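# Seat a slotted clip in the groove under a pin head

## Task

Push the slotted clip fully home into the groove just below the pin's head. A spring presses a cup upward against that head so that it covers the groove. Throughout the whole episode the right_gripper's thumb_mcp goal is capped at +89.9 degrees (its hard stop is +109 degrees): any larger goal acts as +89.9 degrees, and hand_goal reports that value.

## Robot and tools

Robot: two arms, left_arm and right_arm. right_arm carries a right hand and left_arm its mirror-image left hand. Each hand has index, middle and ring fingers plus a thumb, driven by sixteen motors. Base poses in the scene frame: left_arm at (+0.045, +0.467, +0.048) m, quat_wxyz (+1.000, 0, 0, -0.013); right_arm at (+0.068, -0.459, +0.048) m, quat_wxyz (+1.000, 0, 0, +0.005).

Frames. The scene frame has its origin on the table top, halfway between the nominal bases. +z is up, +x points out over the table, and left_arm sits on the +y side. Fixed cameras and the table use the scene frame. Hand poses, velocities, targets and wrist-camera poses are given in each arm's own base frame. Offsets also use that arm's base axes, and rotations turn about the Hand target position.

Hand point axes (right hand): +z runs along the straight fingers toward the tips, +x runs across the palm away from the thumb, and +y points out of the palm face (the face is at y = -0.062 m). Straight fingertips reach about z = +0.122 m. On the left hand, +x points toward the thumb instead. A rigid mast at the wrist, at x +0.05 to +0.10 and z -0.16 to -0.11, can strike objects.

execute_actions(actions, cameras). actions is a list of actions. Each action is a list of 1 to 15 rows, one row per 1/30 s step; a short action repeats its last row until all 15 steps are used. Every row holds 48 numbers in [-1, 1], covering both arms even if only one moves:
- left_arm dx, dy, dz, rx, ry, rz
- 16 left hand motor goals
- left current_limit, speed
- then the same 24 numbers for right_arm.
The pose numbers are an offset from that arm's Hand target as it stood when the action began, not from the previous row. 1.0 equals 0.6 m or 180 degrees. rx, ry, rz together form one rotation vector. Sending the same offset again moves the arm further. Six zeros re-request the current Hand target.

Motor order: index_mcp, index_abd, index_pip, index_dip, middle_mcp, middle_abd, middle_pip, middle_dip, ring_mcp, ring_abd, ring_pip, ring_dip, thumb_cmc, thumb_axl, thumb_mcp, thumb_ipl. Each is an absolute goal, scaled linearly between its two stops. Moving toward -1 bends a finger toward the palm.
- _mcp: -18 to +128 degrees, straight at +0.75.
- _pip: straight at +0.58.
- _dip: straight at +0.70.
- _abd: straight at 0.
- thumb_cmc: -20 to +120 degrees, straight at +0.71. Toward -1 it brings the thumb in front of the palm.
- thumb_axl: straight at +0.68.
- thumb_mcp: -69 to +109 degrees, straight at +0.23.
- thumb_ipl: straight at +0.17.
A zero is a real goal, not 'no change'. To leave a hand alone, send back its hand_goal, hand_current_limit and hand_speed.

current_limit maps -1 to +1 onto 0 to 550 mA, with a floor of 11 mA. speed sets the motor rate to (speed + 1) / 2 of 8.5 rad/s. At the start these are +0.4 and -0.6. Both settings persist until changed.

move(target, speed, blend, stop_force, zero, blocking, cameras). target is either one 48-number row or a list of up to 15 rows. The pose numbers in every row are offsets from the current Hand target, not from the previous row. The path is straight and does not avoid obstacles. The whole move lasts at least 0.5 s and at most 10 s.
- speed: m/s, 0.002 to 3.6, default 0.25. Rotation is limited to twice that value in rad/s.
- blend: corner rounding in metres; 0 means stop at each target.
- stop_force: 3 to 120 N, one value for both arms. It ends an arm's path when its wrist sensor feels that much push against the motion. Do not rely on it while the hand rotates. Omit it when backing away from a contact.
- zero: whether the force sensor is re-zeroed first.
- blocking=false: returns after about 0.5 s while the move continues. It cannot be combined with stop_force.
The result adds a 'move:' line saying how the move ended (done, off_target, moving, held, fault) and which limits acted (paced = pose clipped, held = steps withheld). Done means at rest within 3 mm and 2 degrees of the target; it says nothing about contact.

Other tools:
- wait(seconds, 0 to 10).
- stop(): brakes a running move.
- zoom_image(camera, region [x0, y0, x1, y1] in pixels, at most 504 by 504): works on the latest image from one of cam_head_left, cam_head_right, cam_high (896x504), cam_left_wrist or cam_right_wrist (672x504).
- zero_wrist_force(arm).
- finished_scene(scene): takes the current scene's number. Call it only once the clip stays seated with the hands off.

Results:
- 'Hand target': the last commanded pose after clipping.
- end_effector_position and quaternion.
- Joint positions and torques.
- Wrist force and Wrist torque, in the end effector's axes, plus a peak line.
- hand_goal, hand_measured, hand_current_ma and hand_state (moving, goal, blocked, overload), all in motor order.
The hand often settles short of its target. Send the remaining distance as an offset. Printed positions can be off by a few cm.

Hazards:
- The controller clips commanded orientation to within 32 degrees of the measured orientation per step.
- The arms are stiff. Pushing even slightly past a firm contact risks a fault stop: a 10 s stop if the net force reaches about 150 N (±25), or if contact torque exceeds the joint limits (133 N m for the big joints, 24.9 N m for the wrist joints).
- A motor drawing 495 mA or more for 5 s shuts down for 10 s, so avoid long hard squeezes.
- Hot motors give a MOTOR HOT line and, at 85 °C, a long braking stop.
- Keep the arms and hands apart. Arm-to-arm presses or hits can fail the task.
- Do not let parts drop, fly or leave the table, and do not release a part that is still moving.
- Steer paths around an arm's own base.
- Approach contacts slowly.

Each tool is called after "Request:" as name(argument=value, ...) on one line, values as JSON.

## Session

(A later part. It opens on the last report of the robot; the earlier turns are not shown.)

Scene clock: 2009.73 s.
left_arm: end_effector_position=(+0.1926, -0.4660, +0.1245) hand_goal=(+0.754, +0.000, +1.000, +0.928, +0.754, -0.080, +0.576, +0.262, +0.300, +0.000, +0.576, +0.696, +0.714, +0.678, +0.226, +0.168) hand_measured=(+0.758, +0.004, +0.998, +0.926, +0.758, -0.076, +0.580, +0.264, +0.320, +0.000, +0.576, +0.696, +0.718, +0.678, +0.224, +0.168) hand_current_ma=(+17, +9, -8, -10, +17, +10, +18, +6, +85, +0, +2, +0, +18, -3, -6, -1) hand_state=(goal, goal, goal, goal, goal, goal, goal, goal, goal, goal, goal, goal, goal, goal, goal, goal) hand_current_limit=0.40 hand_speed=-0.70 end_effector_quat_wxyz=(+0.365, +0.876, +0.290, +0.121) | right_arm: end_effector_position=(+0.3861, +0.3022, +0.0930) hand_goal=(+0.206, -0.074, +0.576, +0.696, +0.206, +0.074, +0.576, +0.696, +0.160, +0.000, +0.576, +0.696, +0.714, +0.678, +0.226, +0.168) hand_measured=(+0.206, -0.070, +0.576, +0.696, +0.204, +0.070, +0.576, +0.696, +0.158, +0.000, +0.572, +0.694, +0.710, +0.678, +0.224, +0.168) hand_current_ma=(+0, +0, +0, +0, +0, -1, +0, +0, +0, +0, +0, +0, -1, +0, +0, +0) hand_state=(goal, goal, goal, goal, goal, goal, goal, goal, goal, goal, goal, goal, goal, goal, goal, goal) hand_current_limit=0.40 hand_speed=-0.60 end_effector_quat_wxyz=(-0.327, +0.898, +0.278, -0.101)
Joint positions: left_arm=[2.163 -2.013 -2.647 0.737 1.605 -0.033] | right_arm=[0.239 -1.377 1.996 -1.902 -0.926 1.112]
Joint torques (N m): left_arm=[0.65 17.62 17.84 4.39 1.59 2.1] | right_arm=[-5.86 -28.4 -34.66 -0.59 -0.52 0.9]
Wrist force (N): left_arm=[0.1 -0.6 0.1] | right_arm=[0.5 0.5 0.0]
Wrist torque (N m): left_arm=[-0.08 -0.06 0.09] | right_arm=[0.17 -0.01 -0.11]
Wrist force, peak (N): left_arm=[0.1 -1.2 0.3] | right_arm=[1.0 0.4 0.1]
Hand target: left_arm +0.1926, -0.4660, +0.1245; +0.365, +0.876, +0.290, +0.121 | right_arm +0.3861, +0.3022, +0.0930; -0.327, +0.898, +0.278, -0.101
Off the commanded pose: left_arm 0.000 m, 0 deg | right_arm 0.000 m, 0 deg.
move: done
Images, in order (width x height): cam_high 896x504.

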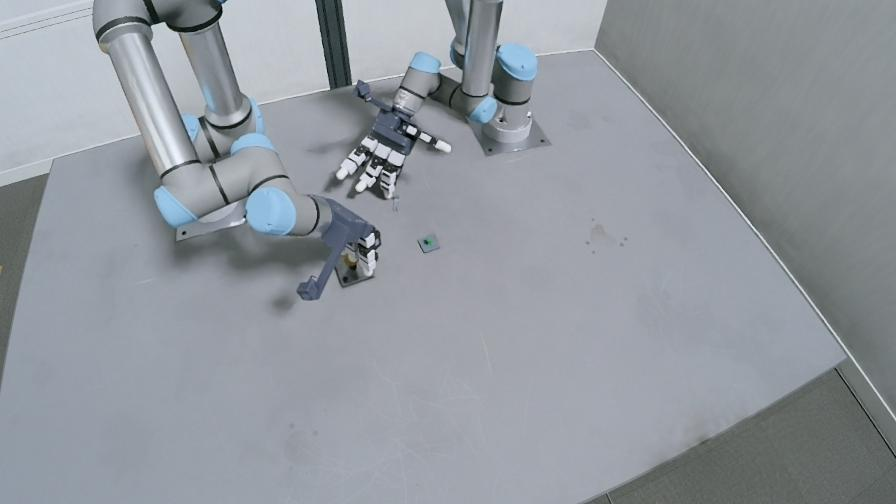

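Request:
move(target=[0.0077,0.0185,0,0,0,0,0.754,0.0,1.0,0.928,0.754,-0.08,0.576,0.261,0.3,0,0.576,0.696,0.714,0.678,0.226,0.168,0.4,-0.7,0,0,0,0,0,0,0.2055,-0.074,0.576,0.696,0.2055,0.074,0.576,0.696,0.16,0,0.576,0.696,0.714,0.678,0.226,0.168,0.4,-0.6], speed=0.02, cameras=["cam_high"])

Request:
zoom_image(camera="cam_high", region=[360, 170, 440, 230])

Scene clock: 2016.97 s.
left_arm: end_effector_position=(+0.1972, -0.4549, +0.1245) hand_goal=(+0.754, +0.000, +1.000, +0.928, +0.754, -0.080, +0.576, +0.262, +0.300, +0.000, +0.576, +0.696, +0.714, +0.678, +0.226, +0.168) hand_measured=(+0.758, +0.002, +0.998, +0.926, +0.758, -0.076, +0.580, +0.264, +0.320, +0.000, +0.576, +0.696, +0.718, +0.678, +0.224, +0.168) hand_current_ma=(+17, +6, -8, -10, +17, +10, +18, +6, +85, +0, +2, +0, +18, -3, -6, -1) hand_state=(goal, goal, goal, goal, goal, goal, goal, goal, goal, goal, goal, goal, goal, goal, goal, goal) hand_current_limit=0.40 hand_speed=-0.70 end_effector_quat_wxyz=(+0.365, +0.876, +0.290, +0.121) | right_arm: end_effector_position=(+0.3861, +0.3022, +0.0930) hand_goal=(+0.206, -0.074, +0.576, +0.696, +0.206, +0.074, +0.576, +0.696, +0.160, +0.000, +0.576, +0.696, +0.714, +0.678, +0.226, +0.168) hand_measured=(+0.206, -0.070, +0.576, +0.696, +0.204, +0.070, +0.576, +0.696, +0.158, +0.000, +0.572, +0.694, +0.710, +0.678, +0.224, +0.168) hand_current_ma=(+0, +0, +0, +0, +0, -1, +0, +0, +0, +0, +0, +0, -1, +0, +0, +0) hand_state=(goal, goal, goal, goal, goal, goal, goal, goal, goal, goal, goal, goal, goal, goal, goal, goal) hand_current_limit=0.40 hand_speed=-0.60 end_effector_quat_wxyz=(-0.327, +0.898, +0.278, -0.101)
Joint positions: left_arm=[2.2 -2.011 -2.676 0.765 1.578 -0.006] | right_arm=[0.239 -1.377 1.996 -1.902 -0.926 1.112]
Joint torques (N m): left_arm=[10.29 28.28 -10.32 4.19 -1.33 2.1] | right_arm=[-5.77 -27.91 -34.84 -0.66 -0.43 1]
Wrist force (N): left_arm=[0.1 -0.7 0.2] | right_arm=[0.5 0.6 0.1]
Wrist torque (N m): left_arm=[-0.10 -0.07 0.02] | right_arm=[0.17 -0.01 -0.11]
Wrist force, peak (N): left_arm=[0.4 -1.3 -0.5] | right_arm=[1.2 0.4 0.2]
Hand target: left_arm +0.1972, -0.4549, +0.1245; +0.365, +0.876, +0.290, +0.121 | right_arm +0.3861, +0.3022, +0.0930; -0.327, +0.898, +0.278, -0.101
Off the commanded pose: left_arm 0.000 m, 0 deg | right_arm 0.000 m, 0 deg.
move: done
Images, in order (width x height): cam_high 896x504.

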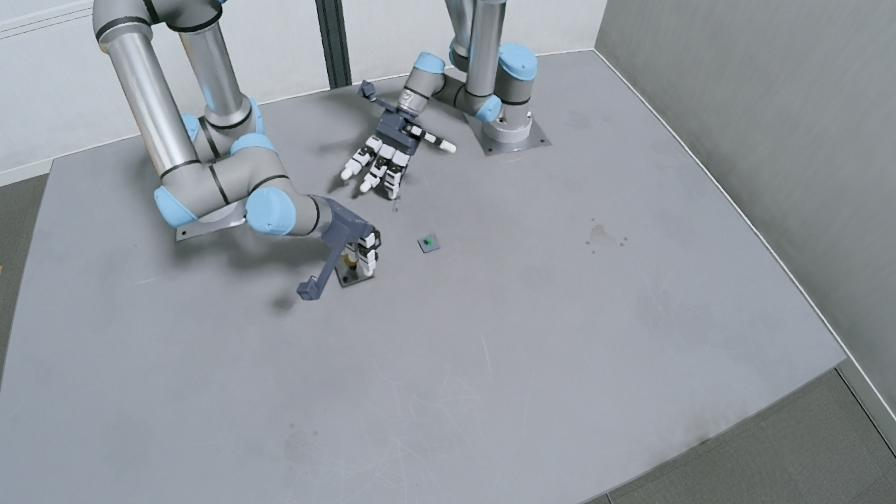

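Scaled by 6.300.

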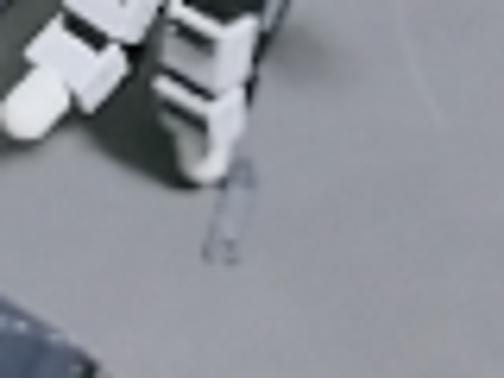

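Request:
move(target=[0.013,0.0193,0,0,0,0,0.754,0.0,1.0,0.928,0.754,-0.08,0.576,0.261,0.3,0,0.576,0.696,0.714,0.678,0.226,0.168,0.4,-0.7,0,0,0,0,0,0,0.2055,-0.074,0.576,0.696,0.2055,0.074,0.576,0.696,0.16,0,0.576,0.696,0.714,0.678,0.226,0.168,0.4,-0.6], speed=0.02, cameras=["cam_high"])

Request:
zoom_image(camera="cam_high", region=[360, 170, 440, 230])

Scene clock: 2023.30 s.
left_arm: end_effector_position=(+0.2050, -0.4433, +0.1245) hand_goal=(+0.754, +0.000, +1.000, +0.928, +0.754, -0.080, +0.576, +0.262, +0.300, +0.000, +0.576, +0.696, +0.714, +0.678, +0.226, +0.168) hand_measured=(+0.746, -0.028, +1.000, +0.932, +0.758, -0.076, +0.580, +0.264, +0.320, +0.000, +0.576, +0.696, +0.718, +0.678, +0.224, +0.168) hand_current_ma=(-34, -105, -1, +12, +17, +10, +18, +6, +85, +0, +2, +0, +18, -3, -6, -1) hand_state=(goal, blocked, goal, goal, goal, goal, goal, goal, goal, goal, goal, goal, goal, goal, goal, goal) hand_current_limit=0.40 hand_speed=-0.70 end_effector_quat_wxyz=(+0.365, +0.876, +0.290, +0.121) | right_arm: end_effector_position=(+0.3861, +0.3022, +0.0930) hand_goal=(+0.206, -0.074, +0.576, +0.696, +0.206, +0.074, +0.576, +0.696, +0.160, +0.000, +0.576, +0.696, +0.714, +0.678, +0.226, +0.168) hand_measured=(+0.206, -0.070, +0.576, +0.696, +0.204, +0.070, +0.576, +0.696, +0.158, +0.000, +0.572, +0.694, +0.710, +0.678, +0.224, +0.168) hand_current_ma=(+0, +0, +0, +0, +0, -1, +0, +0, +0, +0, +0, +0, -1, +0, +0, +0) hand_state=(goal, goal, goal, goal, goal, goal, goal, goal, goal, goal, goal, goal, goal, goal, goal, goal) hand_current_limit=0.40 hand_speed=-0.60 end_effector_quat_wxyz=(-0.327, +0.898, +0.278, -0.101)
Joint positions: left_arm=[2.252 -2.01 -2.705 0.793 1.541 0.031] | right_arm=[0.239 -1.377 1.996 -1.902 -0.926 1.112]
Joint torques (N m): left_arm=[9.99 18.21 -9.7 3.66 -0.69 2.01] | right_arm=[-5.83 -27.63 -35.62 -0.65 -0.54 1.18]
Wrist force (N): left_arm=[-2.1 1.4 -2.9] | right_arm=[0.6 0.2 0.1]
Wrist torque (N m): left_arm=[0.09 -0.20 -0.21] | right_arm=[0.12 -0.02 -0.11]
Wrist force, peak (N): left_arm=[-2.3 1.9 -2.6] | right_arm=[1.2 0.5 0.1]
Hand target: left_arm +0.2050, -0.4433, +0.1245; +0.365, +0.876, +0.290, +0.121 | right_arm +0.3861, +0.3022, +0.0930; -0.327, +0.898, +0.278, -0.101
Off the commanded pose: left_arm 0.000 m, 0 deg | right_arm 0.000 m, 0 deg.
move: done
Images, in order (width x height): cam_high 896x504.

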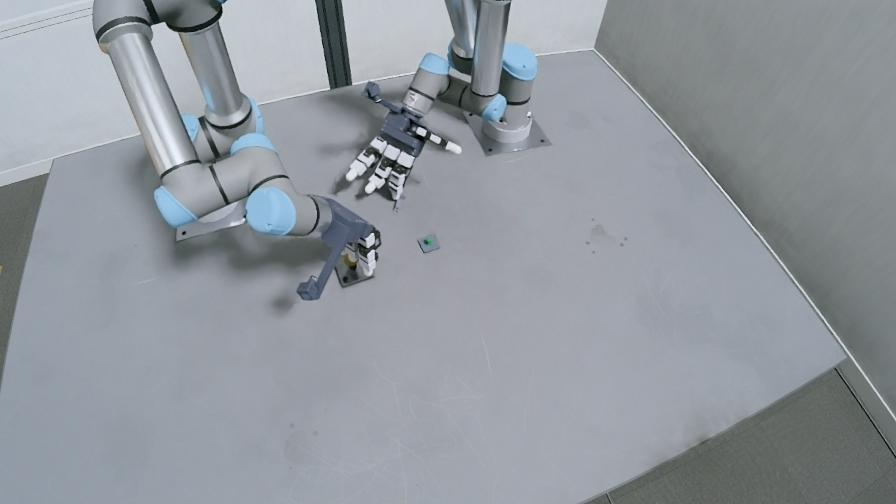

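Scaled by 6.300.

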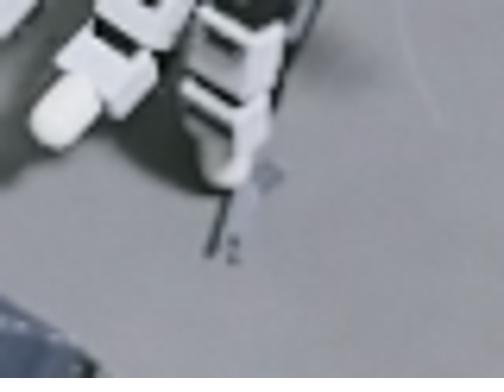

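Request:
move(target=[[-0.004,-0.006,0.004,0,0,0,0.754,0.0,1.0,0.928,0.754,-0.08,0.576,0.261,0.3,0,0.576,0.696,0.714,0.678,0.226,0.168,0.4,-0.7,0,0,0,0,0,0,0.2055,-0.074,0.576,0.696,0.2055,0.074,0.576,0.696,0.16,0,0.576,0.696,0.714,0.678,0.226,0.168,0.4,-0.6],[-0.006,-0.009,0.0592,0,0,0,0.754,0.0,1.0,0.928,0.754,-0.08,0.576,0.261,0.3,0,0.576,0.696,0.714,0.678,0.226,0.168,0.4,-0.7,0,0,0,0,0,0,0.2055,-0.074,0.576,0.696,0.2055,0.074,0.576,0.696,0.16,0,0.576,0.696,0.714,0.678,0.226,0.168,0.4,-0.6]], speed=0.04, cameras=["cam_high"])

Request:
zoom_image(camera="cam_high", region=[360, 170, 440, 230])

Scene clock: 2031.73 s.
left_arm: end_effector_position=(+0.2014, -0.4487, +0.1599) hand_goal=(+0.754, +0.000, +1.000, +0.928, +0.754, -0.080, +0.576, +0.262, +0.300, +0.000, +0.576, +0.696, +0.714, +0.678, +0.226, +0.168) hand_measured=(+0.756, -0.004, +1.000, +0.930, +0.758, -0.076, +0.580, +0.264, +0.320, +0.000, +0.576, +0.696, +0.718, +0.678, +0.224, +0.168) hand_current_ma=(+9, -9, -1, +9, +17, +10, +18, +6, +85, +0, +2, +0, +18, -3, -6, -1) hand_state=(goal, goal, goal, goal, goal, goal, goal, goal, goal, goal, goal, goal, goal, goal, goal, goal) hand_current_limit=0.40 hand_speed=-0.70 end_effector_quat_wxyz=(+0.365, +0.876, +0.290, +0.121) | right_arm: end_effector_position=(+0.3861, +0.3022, +0.0930) hand_goal=(+0.206, -0.074, +0.576, +0.696, +0.206, +0.074, +0.576, +0.696, +0.160, +0.000, +0.576, +0.696, +0.714, +0.678, +0.226, +0.168) hand_measured=(+0.206, -0.070, +0.576, +0.696, +0.204, +0.070, +0.576, +0.696, +0.158, +0.000, +0.572, +0.694, +0.710, +0.678, +0.224, +0.168) hand_current_ma=(+0, +0, +0, +0, +0, -1, +0, +0, +0, +0, +0, +0, -1, +0, +0, +0) hand_state=(goal, goal, goal, goal, goal, goal, goal, goal, goal, goal, goal, goal, goal, goal, goal, goal) hand_current_limit=0.40 hand_speed=-0.60 end_effector_quat_wxyz=(-0.327, +0.898, +0.278, -0.101)
Joint positions: left_arm=[2.228 -1.82 -2.687 0.585 1.558 0.013] | right_arm=[0.239 -1.377 1.996 -1.902 -0.926 1.112]
Joint torques (N m): left_arm=[-5.88 25.61 21.15 1.28 1.73 -2.55] | right_arm=[-5.88 -26.87 -34.99 -0.84 -0.48 1.14]
Wrist force (N): left_arm=[-0.1 -0.7 -0.1] | right_arm=[0.6 0.2 0.2]
Wrist torque (N m): left_arm=[-0.07 -0.04 0.06] | right_arm=[0.12 -0.03 -0.10]
Wrist force, peak (N): left_arm=[-2.5 2.0 -3.2] | right_arm=[1.1 0.3 0.2]
Hand target: left_arm +0.2014, -0.4487, +0.1600; +0.365, +0.876, +0.290, +0.121 | right_arm +0.3861, +0.3022, +0.0930; -0.327, +0.898, +0.278, -0.101
Off the commanded pose: left_arm 0.000 m, 0 deg | right_arm 0.000 m, 0 deg.
move: done
Images, in order (width x height): cam_high 896x504.

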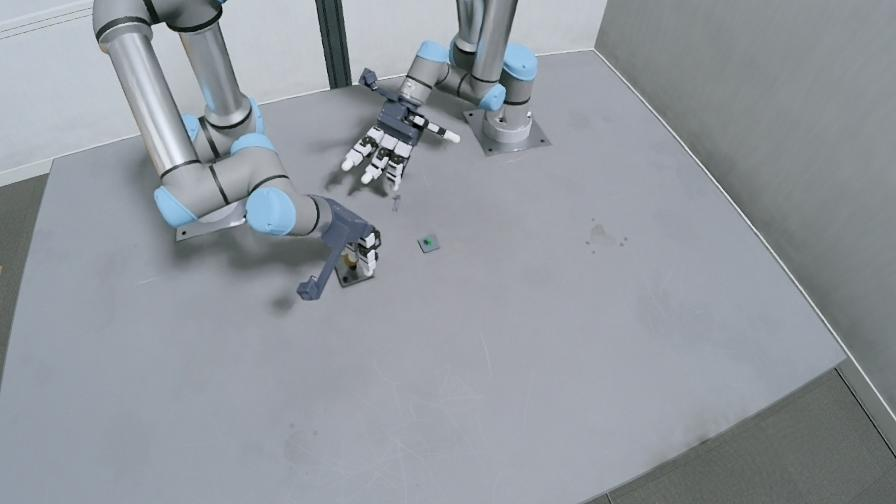

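Scaled by 6.300.

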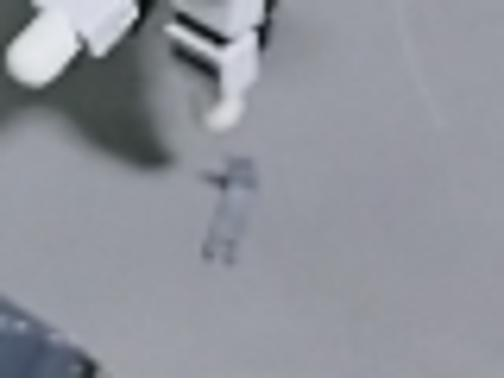

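Request:
move(target=[-0.0513,0.119,0,0,0,0.0833,0.754,0.08,0.576,0.261,0.754,-0.08,0.576,0.261,0.3,0,0.576,0.696,0.714,0.678,0.226,0.168,0.4,-0.7,0,0,0,0,0,0,0.2055,-0.074,0.576,0.696,0.2055,0.074,0.576,0.696,0.16,0,0.576,0.696,0.714,0.678,0.226,0.168,0.4,-0.6], speed=0.08, cameras=["cam_left_wrist","cam_high"])

Request:
zoom_image(camera="cam_left_wrist", region=[240, 20, 420, 155])

Scene clock: 2053.00 s.
left_arm: end_effector_position=(+0.1707, -0.3773, +0.1600) hand_goal=(+0.754, +0.080, +0.576, +0.262, +0.754, -0.080, +0.576, +0.262, +0.300, +0.000, +0.576, +0.696, +0.714, +0.678, +0.226, +0.168) hand_measured=(+0.758, +0.076, +0.582, +0.266, +0.758, -0.076, +0.580, +0.264, +0.320, +0.000, +0.576, +0.696, +0.718, +0.678, +0.224, +0.168) hand_current_ma=(+14, -11, +22, +14, +17, +10, +18, +6, +85, +0, +2, +0, +18, -3, -6, -1) hand_state=(goal, goal, goal, goal, goal, goal, goal, goal, goal, goal, goal, goal, goal, goal, goal, goal) hand_current_limit=0.40 hand_speed=-0.70 end_effector_quat_wxyz=(+0.346, +0.831, +0.401, +0.168) | right_arm: end_effector_position=(+0.3861, +0.3022, +0.0930) hand_goal=(+0.206, -0.074, +0.576, +0.696, +0.206, +0.074, +0.576, +0.696, +0.160, +0.000, +0.576, +0.696, +0.714, +0.678, +0.226, +0.168) hand_measured=(+0.206, -0.070, +0.576, +0.696, +0.204, +0.070, +0.576, +0.696, +0.158, +0.000, +0.572, +0.694, +0.710, +0.678, +0.224, +0.168) hand_current_ma=(+0, +0, +0, +0, +0, -1, +0, +0, +0, +0, +0, +0, -1, +0, +0, +0) hand_state=(goal, goal, goal, goal, goal, goal, goal, goal, goal, goal, goal, goal, goal, goal, goal, goal) hand_current_limit=0.40 hand_speed=-0.60 end_effector_quat_wxyz=(-0.327, +0.898, +0.278, -0.101)
Joint positions: left_arm=[2.045 -1.758 -2.781 0.57 1.869 -0.309] | right_arm=[0.239 -1.377 1.996 -1.902 -0.926 1.112]
Joint torques (N m): left_arm=[-4.92 21.55 -5.68 1.6 2.24 -2.39] | right_arm=[-6.12 -26.53 -34.37 -0.83 -0.63 1.14]
Wrist force (N): left_arm=[0.2 -0.8 -0.4] | right_arm=[0.6 0.4 0.1]
Wrist torque (N m): left_arm=[-0.08 -0.10 0.12] | right_arm=[0.15 -0.02 -0.09]
Wrist force, peak (N): left_arm=[0.3 -1.4 -0.1] | right_arm=[1.1 0.5 -0.2]
Hand target: left_arm +0.1706, -0.3773, +0.1600; +0.346, +0.831, +0.402, +0.168 | right_arm +0.3861, +0.3022, +0.0930; -0.327, +0.898, +0.278, -0.101
Off the commanded pose: left_arm 0.000 m, 0 deg | right_arm 0.000 m, 0 deg.
move: done
Images, in order (width x height): cam_high 896x504, cam_left_wrist 672x504.

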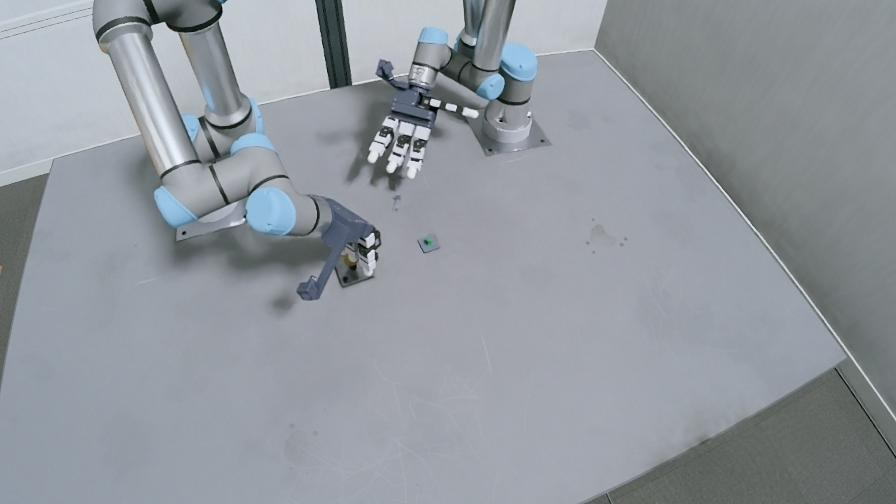

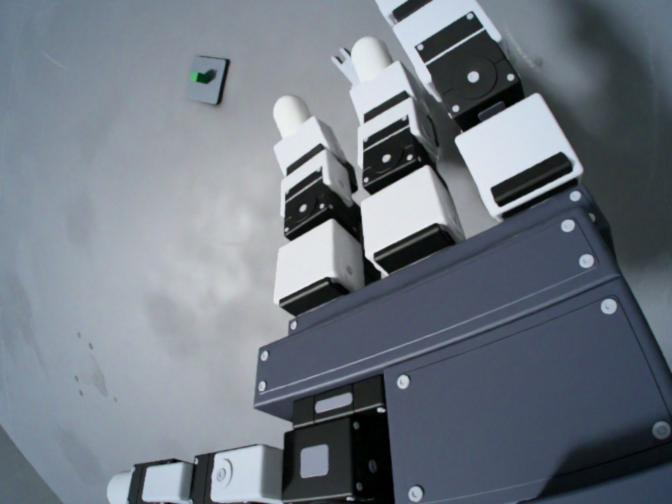

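Scaled by 2.800 from the camera's 672x504 image, which has a finer 960x720 frame.

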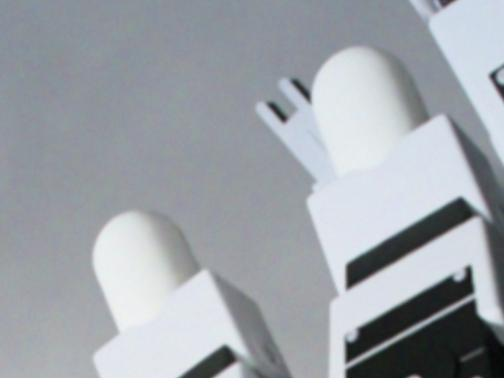

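Request:
move(target=[0.0208,-0.0285,-0.06,0,0,0.05,0.754,0.08,0.576,0.261,0.754,-0.08,0.576,0.261,0.3,0,0.576,0.696,0.714,0.678,0.226,0.168,0.4,-0.7,0,0,0,0,0,0,0.2055,-0.074,0.576,0.696,0.2055,0.074,0.576,0.696,0.16,0,0.576,0.696,0.714,0.678,0.226,0.168,0.4,-0.6], speed=0.06, cameras=["cam_left_wrist","cam_high"])

Request:
zoom_image(camera="cam_left_wrist", region=[240, 20, 420, 155])

Request:
zoom_image(camera="cam_high", region=[360, 170, 440, 230])

Scene clock: 2064.93 s.
left_arm: end_effector_position=(+0.1831, -0.3944, +0.1240) hand_goal=(+0.754, +0.080, +0.576, +0.262, +0.754, -0.080, +0.576, +0.262, +0.300, +0.000, +0.576, +0.696, +0.714, +0.678, +0.226, +0.168) hand_measured=(+0.758, +0.076, +0.582, +0.266, +0.758, -0.076, +0.580, +0.264, +0.320, +0.000, +0.576, +0.696, +0.718, +0.678, +0.224, +0.168) hand_current_ma=(+15, -10, +22, +14, +17, +10, +18, +6, +85, +0, +2, +0, +18, -3, -6, -1) hand_state=(goal, goal, goal, goal, goal, goal, goal, goal, goal, goal, goal, goal, goal, goal, goal, goal) hand_current_limit=0.40 hand_speed=-0.70 end_effector_quat_wxyz=(+0.332, +0.797, +0.465, +0.194) | right_arm: end_effector_position=(+0.3861, +0.3022, +0.0930) hand_goal=(+0.206, -0.074, +0.576, +0.696, +0.206, +0.074, +0.576, +0.696, +0.160, +0.000, +0.576, +0.696, +0.714, +0.678, +0.226, +0.168) hand_measured=(+0.206, -0.070, +0.576, +0.696, +0.204, +0.070, +0.576, +0.696, +0.158, +0.000, +0.572, +0.694, +0.710, +0.678, +0.224, +0.168) hand_current_ma=(+0, +0, +0, +0, +0, -1, +0, +0, +0, +0, +0, +0, -1, +0, +0, +0) hand_state=(goal, goal, goal, goal, goal, goal, goal, goal, goal, goal, goal, goal, goal, goal, goal, goal) hand_current_limit=0.40 hand_speed=-0.60 end_effector_quat_wxyz=(-0.327, +0.898, +0.278, -0.101)
Joint positions: left_arm=[1.949 -1.967 -2.663 0.583 2.033 -0.516] | right_arm=[0.239 -1.377 1.996 -1.902 -0.926 1.112]
Joint torques (N m): left_arm=[-5.74 16.59 18.27 1.22 2.57 -2.13] | right_arm=[-5.24 -26.3 -35.1 -0.95 -0.72 1.21]
Wrist force (N): left_arm=[0.3 -0.3 -0.2] | right_arm=[0.9 0.4 0.3]
Wrist torque (N m): left_arm=[-0.02 -0.09 0.09] | right_arm=[0.13 -0.07 -0.08]
Wrist force, peak (N): left_arm=[0.8 -1.4 -0.2] | right_arm=[1.2 0.4 0.0]
Hand target: left_arm +0.1831, -0.3944, +0.1240; +0.332, +0.797, +0.466, +0.194 | right_arm +0.3861, +0.3022, +0.0930; -0.327, +0.898, +0.278, -0.101
Off the commanded pose: left_arm 0.000 m, 0 deg | right_arm 0.000 m, 0 deg.
move: done
Images, in order (width x height): cam_high 896x504, cam_left_wrist 672x504.

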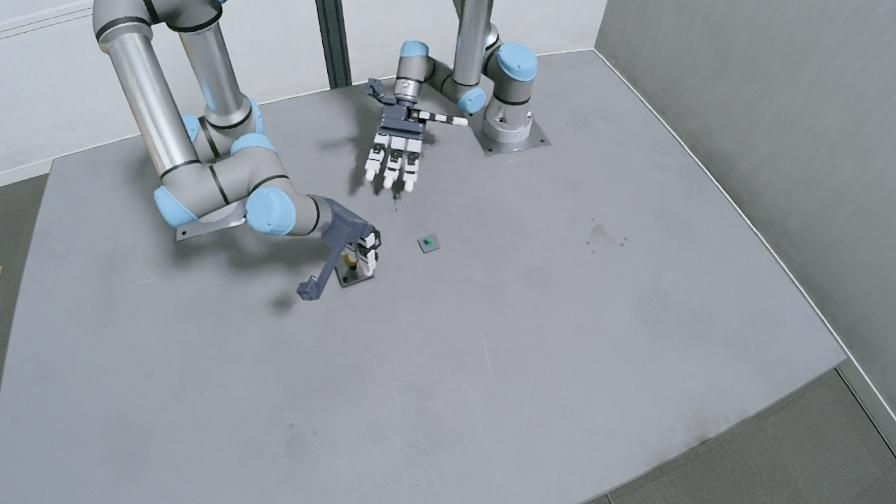

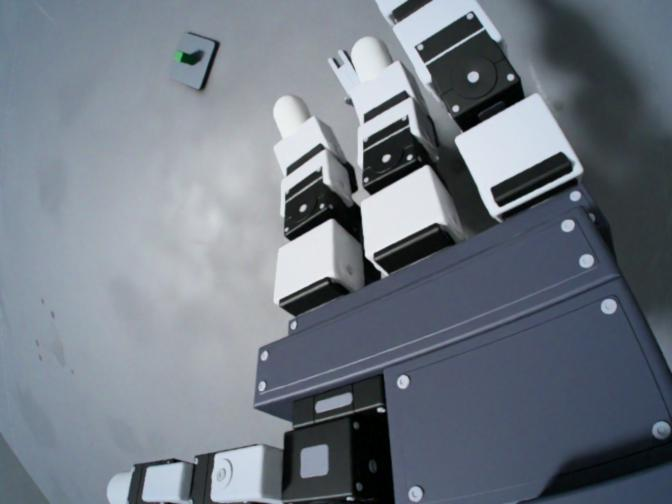

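Scaled by 2.800 from the camera's 672x504 image, which has a finer 960x720 frame.

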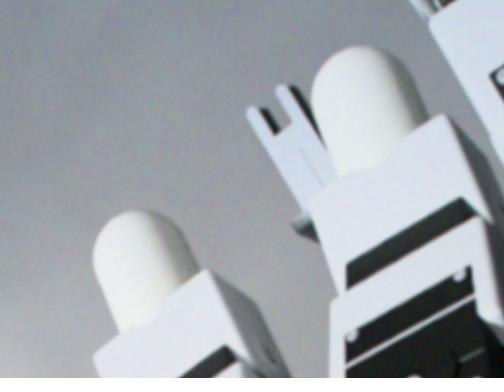

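Scaled by 6.300.

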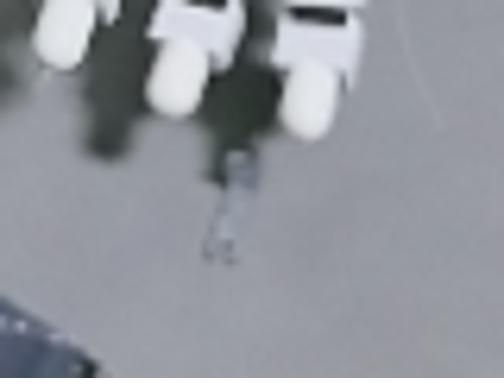

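Request:
move(target=[0,0,-0.0367,0,0,0,0.754,0.08,0.576,0.261,0.754,-0.08,0.576,0.261,0.3,0,0.576,0.696,0.714,0.678,0.226,0.168,0.4,-0.7,0,0,0,0,0,0,0.2055,-0.074,0.576,0.696,0.2055,0.074,0.576,0.696,0.16,0,0.576,0.696,0.714,0.678,0.226,0.168,0.4,-0.6], speed=0.06, cameras=["cam_left_wrist","cam_high"])

Request:
zoom_image(camera="cam_left_wrist", region=[240, 20, 420, 155])

Request:
zoom_image(camera="cam_high", region=[360, 170, 440, 230])

Scene clock: 2073.97 s.
left_arm: end_effector_position=(+0.1831, -0.3944, +0.1020) hand_goal=(+0.754, +0.080, +0.576, +0.262, +0.754, -0.080, +0.576, +0.262, +0.300, +0.000, +0.576, +0.696, +0.714, +0.678, +0.226, +0.168) hand_measured=(+0.758, +0.076, +0.582, +0.266, +0.758, -0.076, +0.580, +0.264, +0.320, +0.000, +0.576, +0.696, +0.718, +0.678, +0.224, +0.168) hand_current_ma=(+15, -10, +22, +14, +17, +10, +18, +6, +85, +0, +2, +0, +18, -3, -6, -1) hand_state=(goal, goal, goal, goal, goal, goal, goal, goal, goal, goal, goal, goal, goal, goal, goal, goal) hand_current_limit=0.40 hand_speed=-0.70 end_effector_quat_wxyz=(+0.332, +0.797, +0.466, +0.194) | right_arm: end_effector_position=(+0.3861, +0.3022, +0.0930) hand_goal=(+0.206, -0.074, +0.576, +0.696, +0.206, +0.074, +0.576, +0.696, +0.160, +0.000, +0.576, +0.696, +0.714, +0.678, +0.226, +0.168) hand_measured=(+0.206, -0.070, +0.576, +0.696, +0.204, +0.070, +0.576, +0.696, +0.158, +0.000, +0.572, +0.694, +0.710, +0.678, +0.224, +0.168) hand_current_ma=(+0, +0, +0, +0, +0, -1, +0, +0, +0, +0, +0, +0, -1, +0, +0, +0) hand_state=(goal, goal, goal, goal, goal, goal, goal, goal, goal, goal, goal, goal, goal, goal, goal, goal) hand_current_limit=0.40 hand_speed=-0.60 end_effector_quat_wxyz=(-0.327, +0.898, +0.278, -0.101)
Joint positions: left_arm=[1.949 -2.079 -2.66 0.692 2.034 -0.516] | right_arm=[0.239 -1.377 1.996 -1.902 -0.926 1.112]
Joint torques (N m): left_arm=[9.83 18.69 16.73 4.17 1.69 2.27] | right_arm=[-5.8 -25.07 -35.16 -0.89 -0.62 1.29]
Wrist force (N): left_arm=[0.3 -0.5 0.1] | right_arm=[0.6 0.3 -0.1]
Wrist torque (N m): left_arm=[-0.08 -0.09 0.02] | right_arm=[0.17 -0.02 -0.11]
Wrist force, peak (N): left_arm=[0.1 -1.2 0.2] | right_arm=[1.2 0.3 -0.1]
Hand target: left_arm +0.1831, -0.3944, +0.1020; +0.332, +0.797, +0.466, +0.194 | right_arm +0.3861, +0.3022, +0.0930; -0.327, +0.898, +0.278, -0.101
Off the commanded pose: left_arm 0.000 m, 0 deg | right_arm 0.000 m, 0 deg.
move: done
Images, in order (width x height): cam_high 896x504, cam_left_wrist 672x504.

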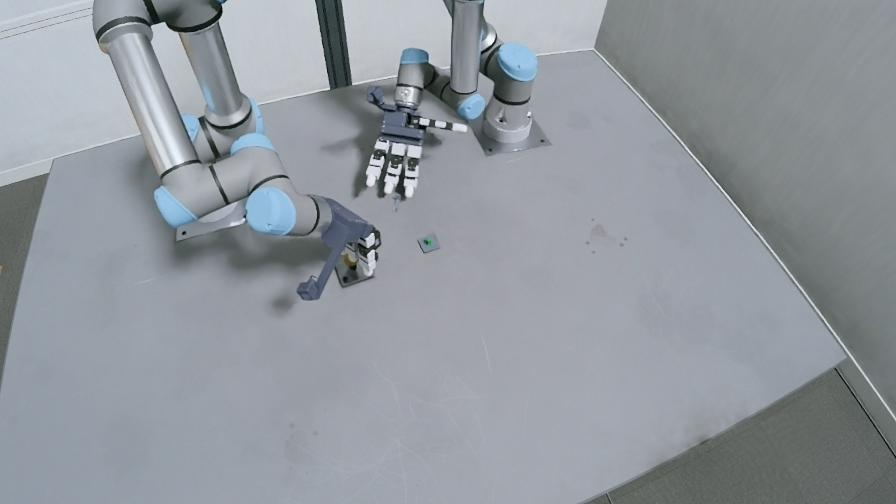

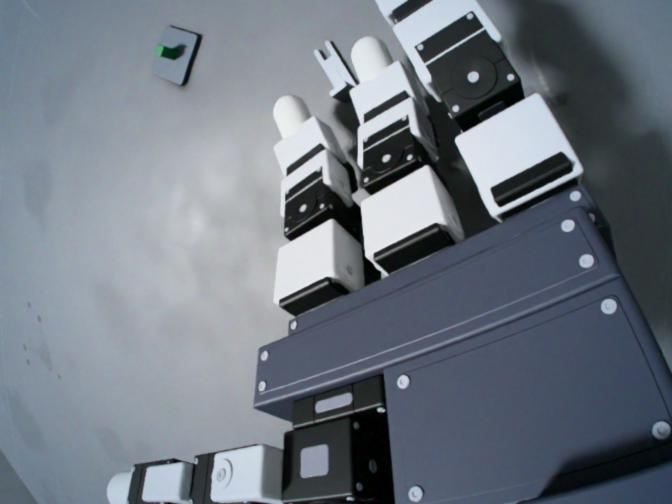

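Scaled by 2.800 from the camera's 672x504 image, which has a finer 960x720 frame.

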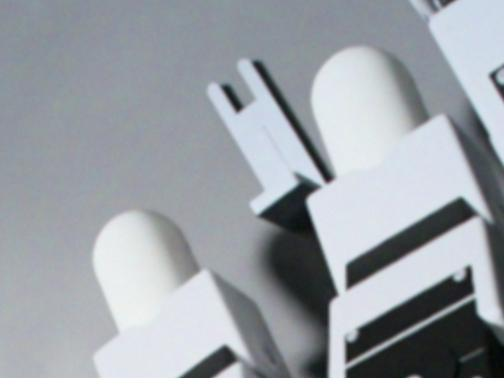

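Scaled by 6.300.

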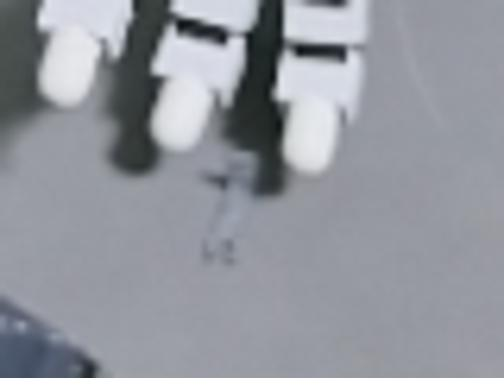

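Request:
zoom_image(camera="cam_left_wrist", region=[305, 35, 375, 105])

Scaled by 7.200 from the camera's 672x504 image, which has a finer 960x720 frame.

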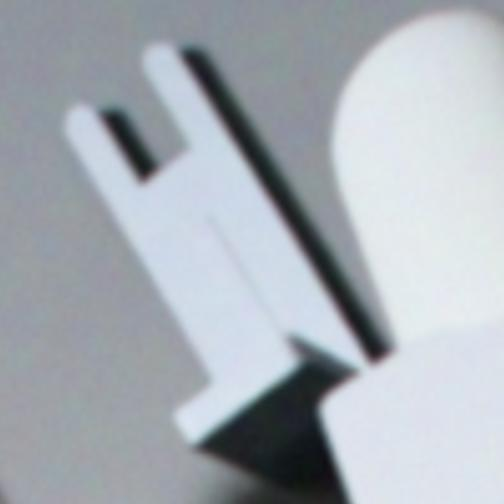

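Request:
move(target=[0.0069,0.0022,-0.0167,0,0,-0.0167,0.754,0.08,0.576,0.261,0.754,-0.08,0.576,0.261,0.3,0,0.576,0.696,0.714,0.678,0.226,0.168,0.4,-0.7,0,0,0,0,0,0,0.2055,-0.074,0.576,0.696,0.2055,0.074,0.576,0.696,0.16,0,0.576,0.696,0.714,0.678,0.226,0.168,0.4,-0.6], speed=0.03, cameras=["cam_left_wrist"])

Request:
zoom_image(camera="cam_left_wrist", region=[260, 20, 400, 130])

Scene clock: 2093.37 s.
left_arm: end_effector_position=(+0.1872, -0.3931, +0.0920) hand_goal=(+0.754, +0.080, +0.576, +0.262, +0.754, -0.080, +0.576, +0.262, +0.300, +0.000, +0.576, +0.696, +0.714, +0.678, +0.226, +0.168) hand_measured=(+0.758, +0.076, +0.582, +0.266, +0.758, -0.076, +0.580, +0.264, +0.320, +0.000, +0.576, +0.696, +0.718, +0.678, +0.224, +0.168) hand_current_ma=(+15, -10, +22, +14, +17, +10, +18, +6, +85, +0, +2, +0, +18, -3, -6, -1) hand_state=(goal, goal, goal, goal, goal, goal, goal, goal, goal, goal, goal, goal, goal, goal, goal, goal) hand_current_limit=0.40 hand_speed=-0.70 end_effector_quat_wxyz=(+0.337, +0.809, +0.445, +0.186) | right_arm: end_effector_position=(+0.3861, +0.3022, +0.0930) hand_goal=(+0.206, -0.074, +0.576, +0.696, +0.206, +0.074, +0.576, +0.696, +0.160, +0.000, +0.576, +0.696, +0.714, +0.678, +0.226, +0.168) hand_measured=(+0.206, -0.070, +0.576, +0.696, +0.204, +0.070, +0.576, +0.696, +0.158, +0.000, +0.572, +0.694, +0.710, +0.678, +0.224, +0.168) hand_current_ma=(+0, +0, +0, +0, +0, -1, +0, +0, +0, +0, +0, +0, -1, +0, +0, +0) hand_state=(goal, goal, goal, goal, goal, goal, goal, goal, goal, goal, goal, goal, goal, goal, goal, goal) hand_current_limit=0.40 hand_speed=-0.60 end_effector_quat_wxyz=(-0.327, +0.898, +0.278, -0.101)
Joint positions: left_arm=[1.998 -2.15 -2.684 0.824 1.97 -0.43] | right_arm=[0.239 -1.377 1.996 -1.902 -0.926 1.112]
Joint torques (N m): left_arm=[8.65 19.63 -12.86 4.27 -1.23 1.77] | right_arm=[-5.39 -24.87 -35.35 -1.02 -0.75 1.23]
Wrist force (N): left_arm=[0.1 -1.0 0.2] | right_arm=[1.0 0.3 0.2]
Wrist torque (N m): left_arm=[-0.14 -0.05 0.03] | right_arm=[0.13 -0.08 -0.07]
Wrist force, peak (N): left_arm=[-0.1 -1.2 0.2] | right_arm=[1.1 0.2 0.0]
Hand target: left_arm +0.1873, -0.3931, +0.0919; +0.337, +0.809, +0.444, +0.186 | right_arm +0.3861, +0.3022, +0.0930; -0.327, +0.898, +0.278, -0.101
Off the commanded pose: left_arm 0.000 m, 0 deg | right_arm 0.000 m, 0 deg.
move: done
Images, in order (width x height): cam_left_wrist 672x504.

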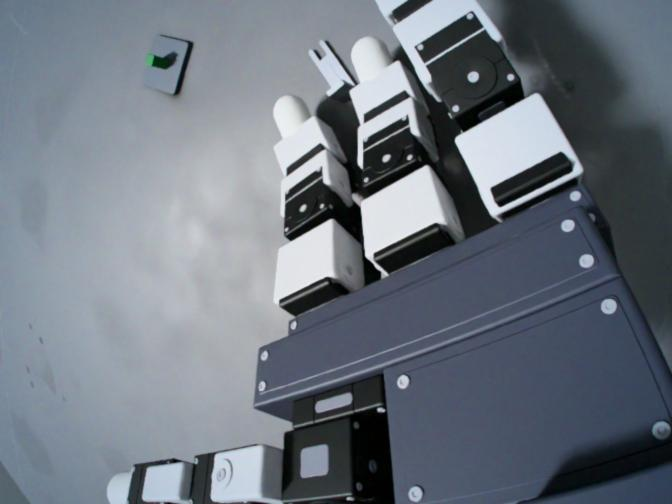

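Scaled by 3.600 from the camera's 672x504 image, which has a finer 960x720 frame.

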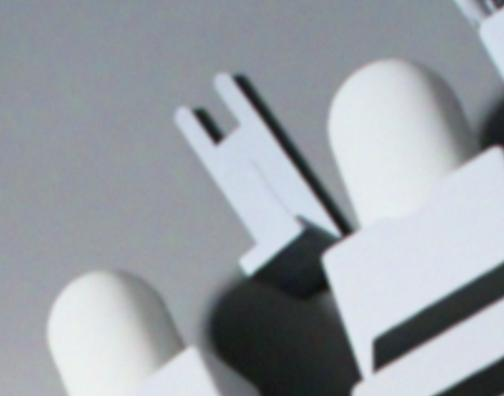

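Request:
move(target=[-0.0014,0.0009,-0.0117,0,0,0,0.754,0.08,0.576,0.261,0.754,-0.08,0.576,0.261,0.3,0,0.576,0.696,0.714,0.678,0.226,0.168,0.4,-0.7,0,0,0,0,0,0,0.2055,-0.074,0.576,0.696,0.2055,0.074,0.576,0.696,0.16,0,0.576,0.696,0.714,0.678,0.226,0.168,0.4,-0.6], speed=0.03, cameras=["cam_left_wrist"])

Request:
zoom_image(camera="cam_left_wrist", region=[260, 20, 400, 130])

Scene clock: 2103.77 s.
left_arm: end_effector_position=(+0.1864, -0.3925, +0.0850) hand_goal=(+0.754, +0.080, +0.576, +0.262, +0.754, -0.080, +0.576, +0.262, +0.300, +0.000, +0.576, +0.696, +0.714, +0.678, +0.226, +0.168) hand_measured=(+0.758, +0.076, +0.582, +0.266, +0.758, -0.076, +0.580, +0.264, +0.320, +0.000, +0.576, +0.696, +0.718, +0.678, +0.224, +0.168) hand_current_ma=(+15, -10, +22, +14, +17, +10, +18, +6, +85, +0, +2, +0, +18, -3, -6, -1) hand_state=(goal, goal, goal, goal, goal, goal, goal, goal, goal, goal, goal, goal, goal, goal, goal, goal) hand_current_limit=0.40 hand_speed=-0.70 end_effector_quat_wxyz=(+0.337, +0.809, +0.444, +0.186) | right_arm: end_effector_position=(+0.3861, +0.3022, +0.0930) hand_goal=(+0.206, -0.074, +0.576, +0.696, +0.206, +0.074, +0.576, +0.696, +0.160, +0.000, +0.576, +0.696, +0.714, +0.678, +0.226, +0.168) hand_measured=(+0.206, -0.070, +0.576, +0.696, +0.204, +0.070, +0.576, +0.696, +0.158, +0.000, +0.572, +0.694, +0.710, +0.678, +0.224, +0.168) hand_current_ma=(+0, +0, +0, +0, +0, -1, +0, +0, +0, +0, +0, +0, -1, +0, +0, +0) hand_state=(goal, goal, goal, goal, goal, goal, goal, goal, goal, goal, goal, goal, goal, goal, goal, goal) hand_current_limit=0.40 hand_speed=-0.60 end_effector_quat_wxyz=(-0.327, +0.898, +0.278, -0.101)
Joint positions: left_arm=[1.996 -2.187 -2.682 0.858 1.971 -0.432] | right_arm=[0.239 -1.377 1.996 -1.902 -0.926 1.112]
Joint torques (N m): left_arm=[-6.26 18.81 11.78 4.46 2.36 -2.22] | right_arm=[-5.71 -24.79 -34.45 -1.09 -0.71 1.37]
Wrist force (N): left_arm=[0.1 -1.1 0.1] | right_arm=[0.8 0.3 0.0]
Wrist torque (N m): left_arm=[-0.14 -0.04 0.11] | right_arm=[0.14 -0.04 -0.09]
Wrist force, peak (N): left_arm=[-0.2 -1.3 0.0] | right_arm=[1.1 0.4 0.0]
Hand target: left_arm +0.1864, -0.3925, +0.0849; +0.337, +0.809, +0.444, +0.186 | right_arm +0.3861, +0.3022, +0.0930; -0.327, +0.898, +0.278, -0.101
Off the commanded pose: left_arm 0.000 m, 0 deg | right_arm 0.000 m, 0 deg.
move: done
Images, in order (width x height): cam_left_wrist 672x504.

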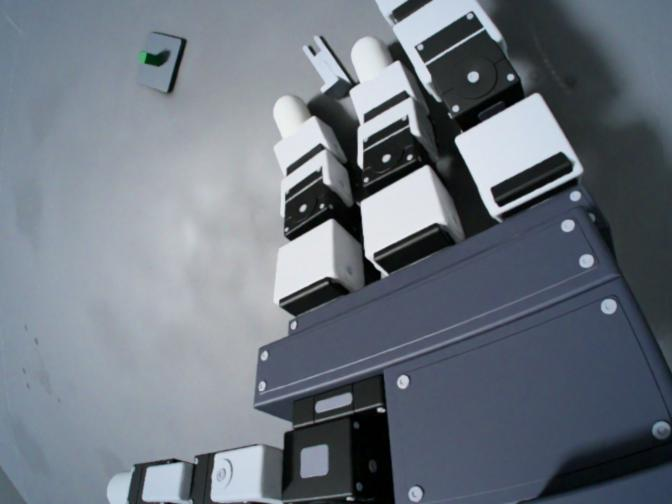

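Scaled by 3.600 from the camera's 672x504 image, which has a finer 960x720 frame.

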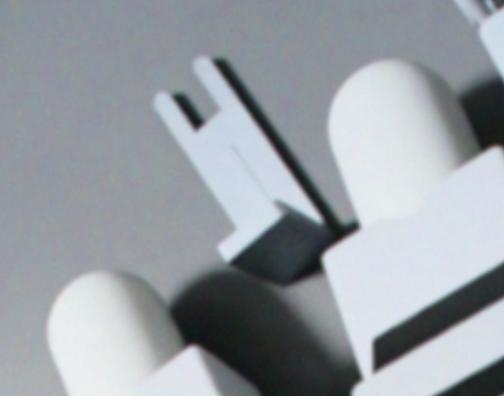

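Request:
move(target=[0,0,-0.005,0,0,0,0.754,0.08,0.576,0.261,0.754,-0.08,0.576,0.261,0.3,0,0.576,0.696,0.714,0.678,0.226,0.168,0.4,-0.95,0,0,0,0,0,0,0.2055,-0.074,0.576,0.696,0.2055,0.074,0.576,0.696,0.16,0,0.576,0.696,0.714,0.678,0.226,0.168,0.4,-0.6], speed=0.02)

Request:
move(target=[0,0,0,0,0,0,0.754,-0.06,0.576,0.261,0.754,0.06,0.576,0.261,0.3,0,0.576,0.696,0.714,0.678,0.226,0.168,0.4,-0.95,0,0,0,0,0,0,0.2055,-0.074,0.576,0.696,0.2055,0.074,0.576,0.696,0.16,0,0.576,0.696,0.714,0.678,0.226,0.168,0.4,-0.6], speed=0.02, cameras=["cam_left_wrist"])

Request:
zoom_image(camera="cam_left_wrist", region=[260, 20, 400, 130])

Scene clock: 2114.20 s.
left_arm: end_effector_position=(+0.1864, -0.3925, +0.0820) hand_goal=(+0.754, +0.080, +0.576, +0.262, +0.754, -0.080, +0.576, +0.262, +0.300, +0.000, +0.576, +0.696, +0.714, +0.678, +0.226, +0.168) hand_measured=(+0.758, +0.076, +0.582, +0.266, +0.758, -0.076, +0.580, +0.264, +0.320, +0.000, +0.576, +0.696, +0.718, +0.678, +0.224, +0.168) hand_current_ma=(+15, -10, +22, +14, +17, +10, +18, +6, +85, +0, +2, +0, +18, -3, -6, -1) hand_state=(goal, goal, goal, goal, goal, goal, goal, goal, goal, goal, goal, goal, goal, goal, goal, goal) hand_current_limit=0.40 hand_speed=-0.95 end_effector_quat_wxyz=(+0.337, +0.809, +0.444, +0.186) | right_arm: end_effector_position=(+0.3861, +0.3022, +0.0930) hand_goal=(+0.206, -0.074, +0.576, +0.696, +0.206, +0.074, +0.576, +0.696, +0.160, +0.000, +0.576, +0.696, +0.714, +0.678, +0.226, +0.168) hand_measured=(+0.206, -0.070, +0.576, +0.696, +0.204, +0.070, +0.576, +0.696, +0.158, +0.000, +0.572, +0.694, +0.710, +0.678, +0.224, +0.168) hand_current_ma=(+0, +0, +0, +0, +0, -1, +0, +0, +0, +0, +0, +0, -1, +0, +0, +0) hand_state=(goal, goal, goal, goal, goal, goal, goal, goal, goal, goal, goal, goal, goal, goal, goal, goal) hand_current_limit=0.40 hand_speed=-0.60 end_effector_quat_wxyz=(-0.327, +0.898, +0.278, -0.101)
Joint positions: left_arm=[1.996 -2.203 -2.681 0.872 1.971 -0.432] | right_arm=[0.239 -1.377 1.996 -1.902 -0.926 1.112]
Joint torques (N m): left_arm=[-4.78 20.23 12.33 4.05 2.2 -1.7] | right_arm=[-5.36 -24.69 -35.16 -1.02 -0.61 1.18]
Wrist force (N): left_arm=[0.4 -0.4 0.0] | right_arm=[0.7 0.2 0.0]
Wrist torque (N m): left_arm=[-0.08 -0.08 0.14] | right_arm=[0.13 -0.03 -0.10]
Wrist force, peak (N): left_arm=[0.5 -1.1 -0.2] | right_arm=[1.1 0.3 0.3]
Hand target: left_arm +0.1864, -0.3925, +0.0819; +0.337, +0.809, +0.444, +0.186 | right_arm +0.3861, +0.3022, +0.0930; -0.327, +0.898, +0.278, -0.101
Off the commanded pose: left_arm 0.000 m, 0 deg | right_arm 0.000 m, 0 deg.
move: done

Scene clock: 2115.13 s.
left_arm: end_effector_position=(+0.1864, -0.3925, +0.0819) hand_goal=(+0.754, -0.060, +0.576, +0.262, +0.754, +0.060, +0.576, +0.262, +0.300, +0.000, +0.576, +0.696, +0.714, +0.678, +0.226, +0.168) hand_measured=(+0.758, -0.056, +0.582, +0.266, +0.758, +0.054, +0.580, +0.264, +0.320, +0.000, +0.576, +0.696, +0.718, +0.678, +0.224, +0.168) hand_current_ma=(+15, +14, +19, +14, +17, -18, +17, +6, +85, +0, +2, +0, +18, -3, -6, -1) hand_state=(goal, goal, goal, goal, goal, goal, goal, goal, goal, goal, goal, goal, goal, goal, goal, goal) hand_current_limit=0.40 hand_speed=-0.95 end_effector_quat_wxyz=(+0.337, +0.809, +0.444, +0.186) | right_arm: end_effector_position=(+0.3861, +0.3022, +0.0930) hand_goal=(+0.206, -0.074, +0.576, +0.696, +0.206, +0.074, +0.576, +0.696, +0.160, +0.000, +0.576, +0.696, +0.714, +0.678, +0.226, +0.168) hand_measured=(+0.206, -0.070, +0.576, +0.696, +0.204, +0.070, +0.576, +0.696, +0.158, +0.000, +0.572, +0.694, +0.710, +0.678, +0.224, +0.168) hand_current_ma=(+0, +0, +0, +0, +0, -1, +0, +0, +0, +0, +0, +0, -1, +0, +0, +0) hand_state=(goal, goal, goal, goal, goal, goal, goal, goal, goal, goal, goal, goal, goal, goal, goal, goal) hand_current_limit=0.40 hand_speed=-0.60 end_effector_quat_wxyz=(-0.327, +0.898, +0.278, -0.101)
Joint positions: left_arm=[1.996 -2.203 -2.681 0.873 1.971 -0.432] | right_arm=[0.239 -1.377 1.996 -1.902 -0.926 1.112]
Joint torques (N m): left_arm=[0.89 20.3 12.18 4.3 1.3 0.34] | right_arm=[-6.19 -25.15 -35.16 -1.09 -0.65 1.23]
Wrist force (N): left_arm=[0.5 -0.7 0.4] | right_arm=[0.8 0.2 0.2]
Wrist torque (N m): left_arm=[-0.13 -0.09 0.16] | right_arm=[0.12 -0.04 -0.09]
Wrist force, peak (N): left_arm=[0.2 -1.1 0.1] | right_arm=[0.9 0.5 0.1]
Hand target: left_arm +0.1864, -0.3925, +0.0819; +0.337, +0.809, +0.444, +0.186 | right_arm +0.3861, +0.3022, +0.0930; -0.327, +0.898, +0.278, -0.101
Off the commanded pose: left_arm 0.000 m, 0 deg | right_arm 0.000 m, 0 deg.
move: done
Images, in order (width x height): cam_left_wrist 672x504.

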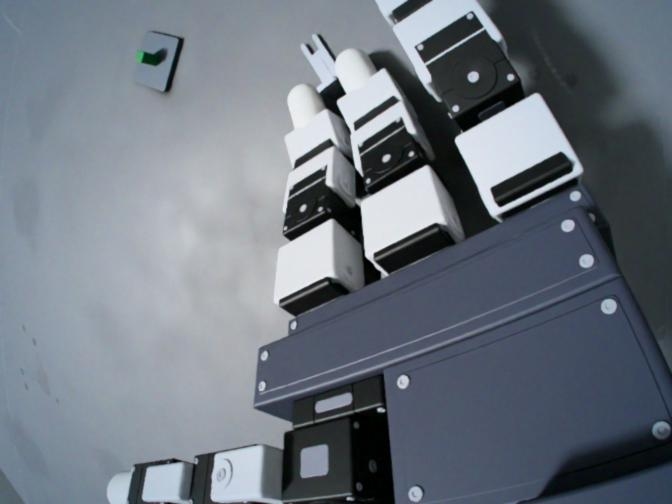

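Scaled by 3.600 from the camera's 672x504 image, which has a finer 960x720 frame.

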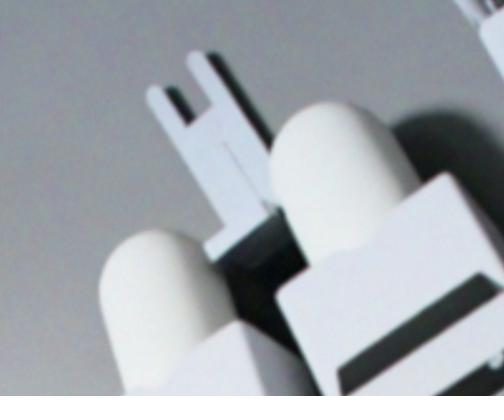

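Request:
move(target=[0,0,0,0,0,0,0.754,-0.20,0.576,0.261,0.754,0.20,0.576,0.261,0.3,0,0.576,0.696,0.714,0.678,0.226,0.168,0.4,-0.95,0,0,0,0,0,0,0.2055,-0.074,0.576,0.696,0.2055,0.074,0.576,0.696,0.16,0,0.576,0.696,0.714,0.678,0.226,0.168,0.4,-0.6], speed=0.02, cameras=["cam_left_wrist"])

Request:
zoom_image(camera="cam_left_wrist", region=[260, 20, 400, 130])

Scene clock: 2126.50 s.
left_arm: end_effector_position=(+0.1864, -0.3925, +0.0819) hand_goal=(+0.754, -0.200, +0.576, +0.262, +0.754, +0.200, +0.576, +0.262, +0.300, +0.000, +0.576, +0.696, +0.714, +0.678, +0.226, +0.168) hand_measured=(+0.758, -0.074, +0.582, +0.266, +0.758, +0.072, +0.580, +0.264, +0.320, +0.000, +0.576, +0.696, +0.718, +0.678, +0.224, +0.168) hand_current_ma=(+15, +318, +19, +14, +17, -330, +17, +6, +85, +0, +2, +0, +18, -3, -6, -1) hand_state=(goal, moving, goal, goal, goal, moving, goal, goal, goal, goal, goal, goal, goal, goal, goal, goal) hand_current_limit=0.40 hand_speed=-0.95 end_effector_quat_wxyz=(+0.337, +0.809, +0.444, +0.186) | right_arm: end_effector_position=(+0.3861, +0.3022, +0.0930) hand_goal=(+0.206, -0.074, +0.576, +0.696, +0.206, +0.074, +0.576, +0.696, +0.160, +0.000, +0.576, +0.696, +0.714, +0.678, +0.226, +0.168) hand_measured=(+0.206, -0.070, +0.576, +0.696, +0.204, +0.070, +0.576, +0.696, +0.158, +0.000, +0.572, +0.694, +0.710, +0.678, +0.224, +0.168) hand_current_ma=(+0, +0, +0, +0, +0, -1, +0, +0, +0, +0, +0, +0, -1, +0, +0, +0) hand_state=(goal, goal, goal, goal, goal, goal, goal, goal, goal, goal, goal, goal, goal, goal, goal, goal) hand_current_limit=0.40 hand_speed=-0.60 end_effector_quat_wxyz=(-0.327, +0.898, +0.278, -0.101)
Joint positions: left_arm=[1.996 -2.203 -2.681 0.873 1.971 -0.432] | right_arm=[0.239 -1.377 1.996 -1.902 -0.926 1.112]
Joint torques (N m): left_arm=[8.62 20.2 12.02 3.99 -0.34 1.79] | right_arm=[-5.7 -25.48 -35.5 -1.31 -0.63 1.21]
Wrist force (N): left_arm=[0.4 -0.7 0.3] | right_arm=[1.0 0.2 -0.1]
Wrist torque (N m): left_arm=[-0.15 -0.06 0.14] | right_arm=[0.15 -0.06 -0.08]
Wrist force, peak (N): left_arm=[0.2 -1.1 0.4] | right_arm=[1.0 0.7 -0.1]
Hand target: left_arm +0.1864, -0.3925, +0.0819; +0.337, +0.809, +0.444, +0.186 | right_arm +0.3861, +0.3022, +0.0930; -0.327, +0.898, +0.278, -0.101
Off the commanded pose: left_arm 0.000 m, 0 deg | right_arm 0.000 m, 0 deg.
move: done
Images, in order (width x height): cam_left_wrist 672x504.

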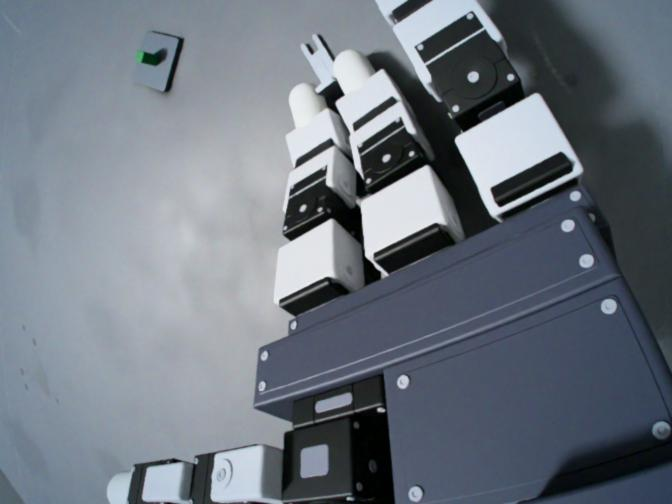

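Scaled by 3.600 from the camera's 672x504 image, which has a finer 960x720 frame.

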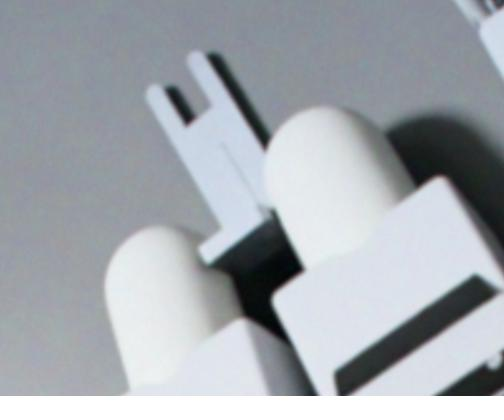

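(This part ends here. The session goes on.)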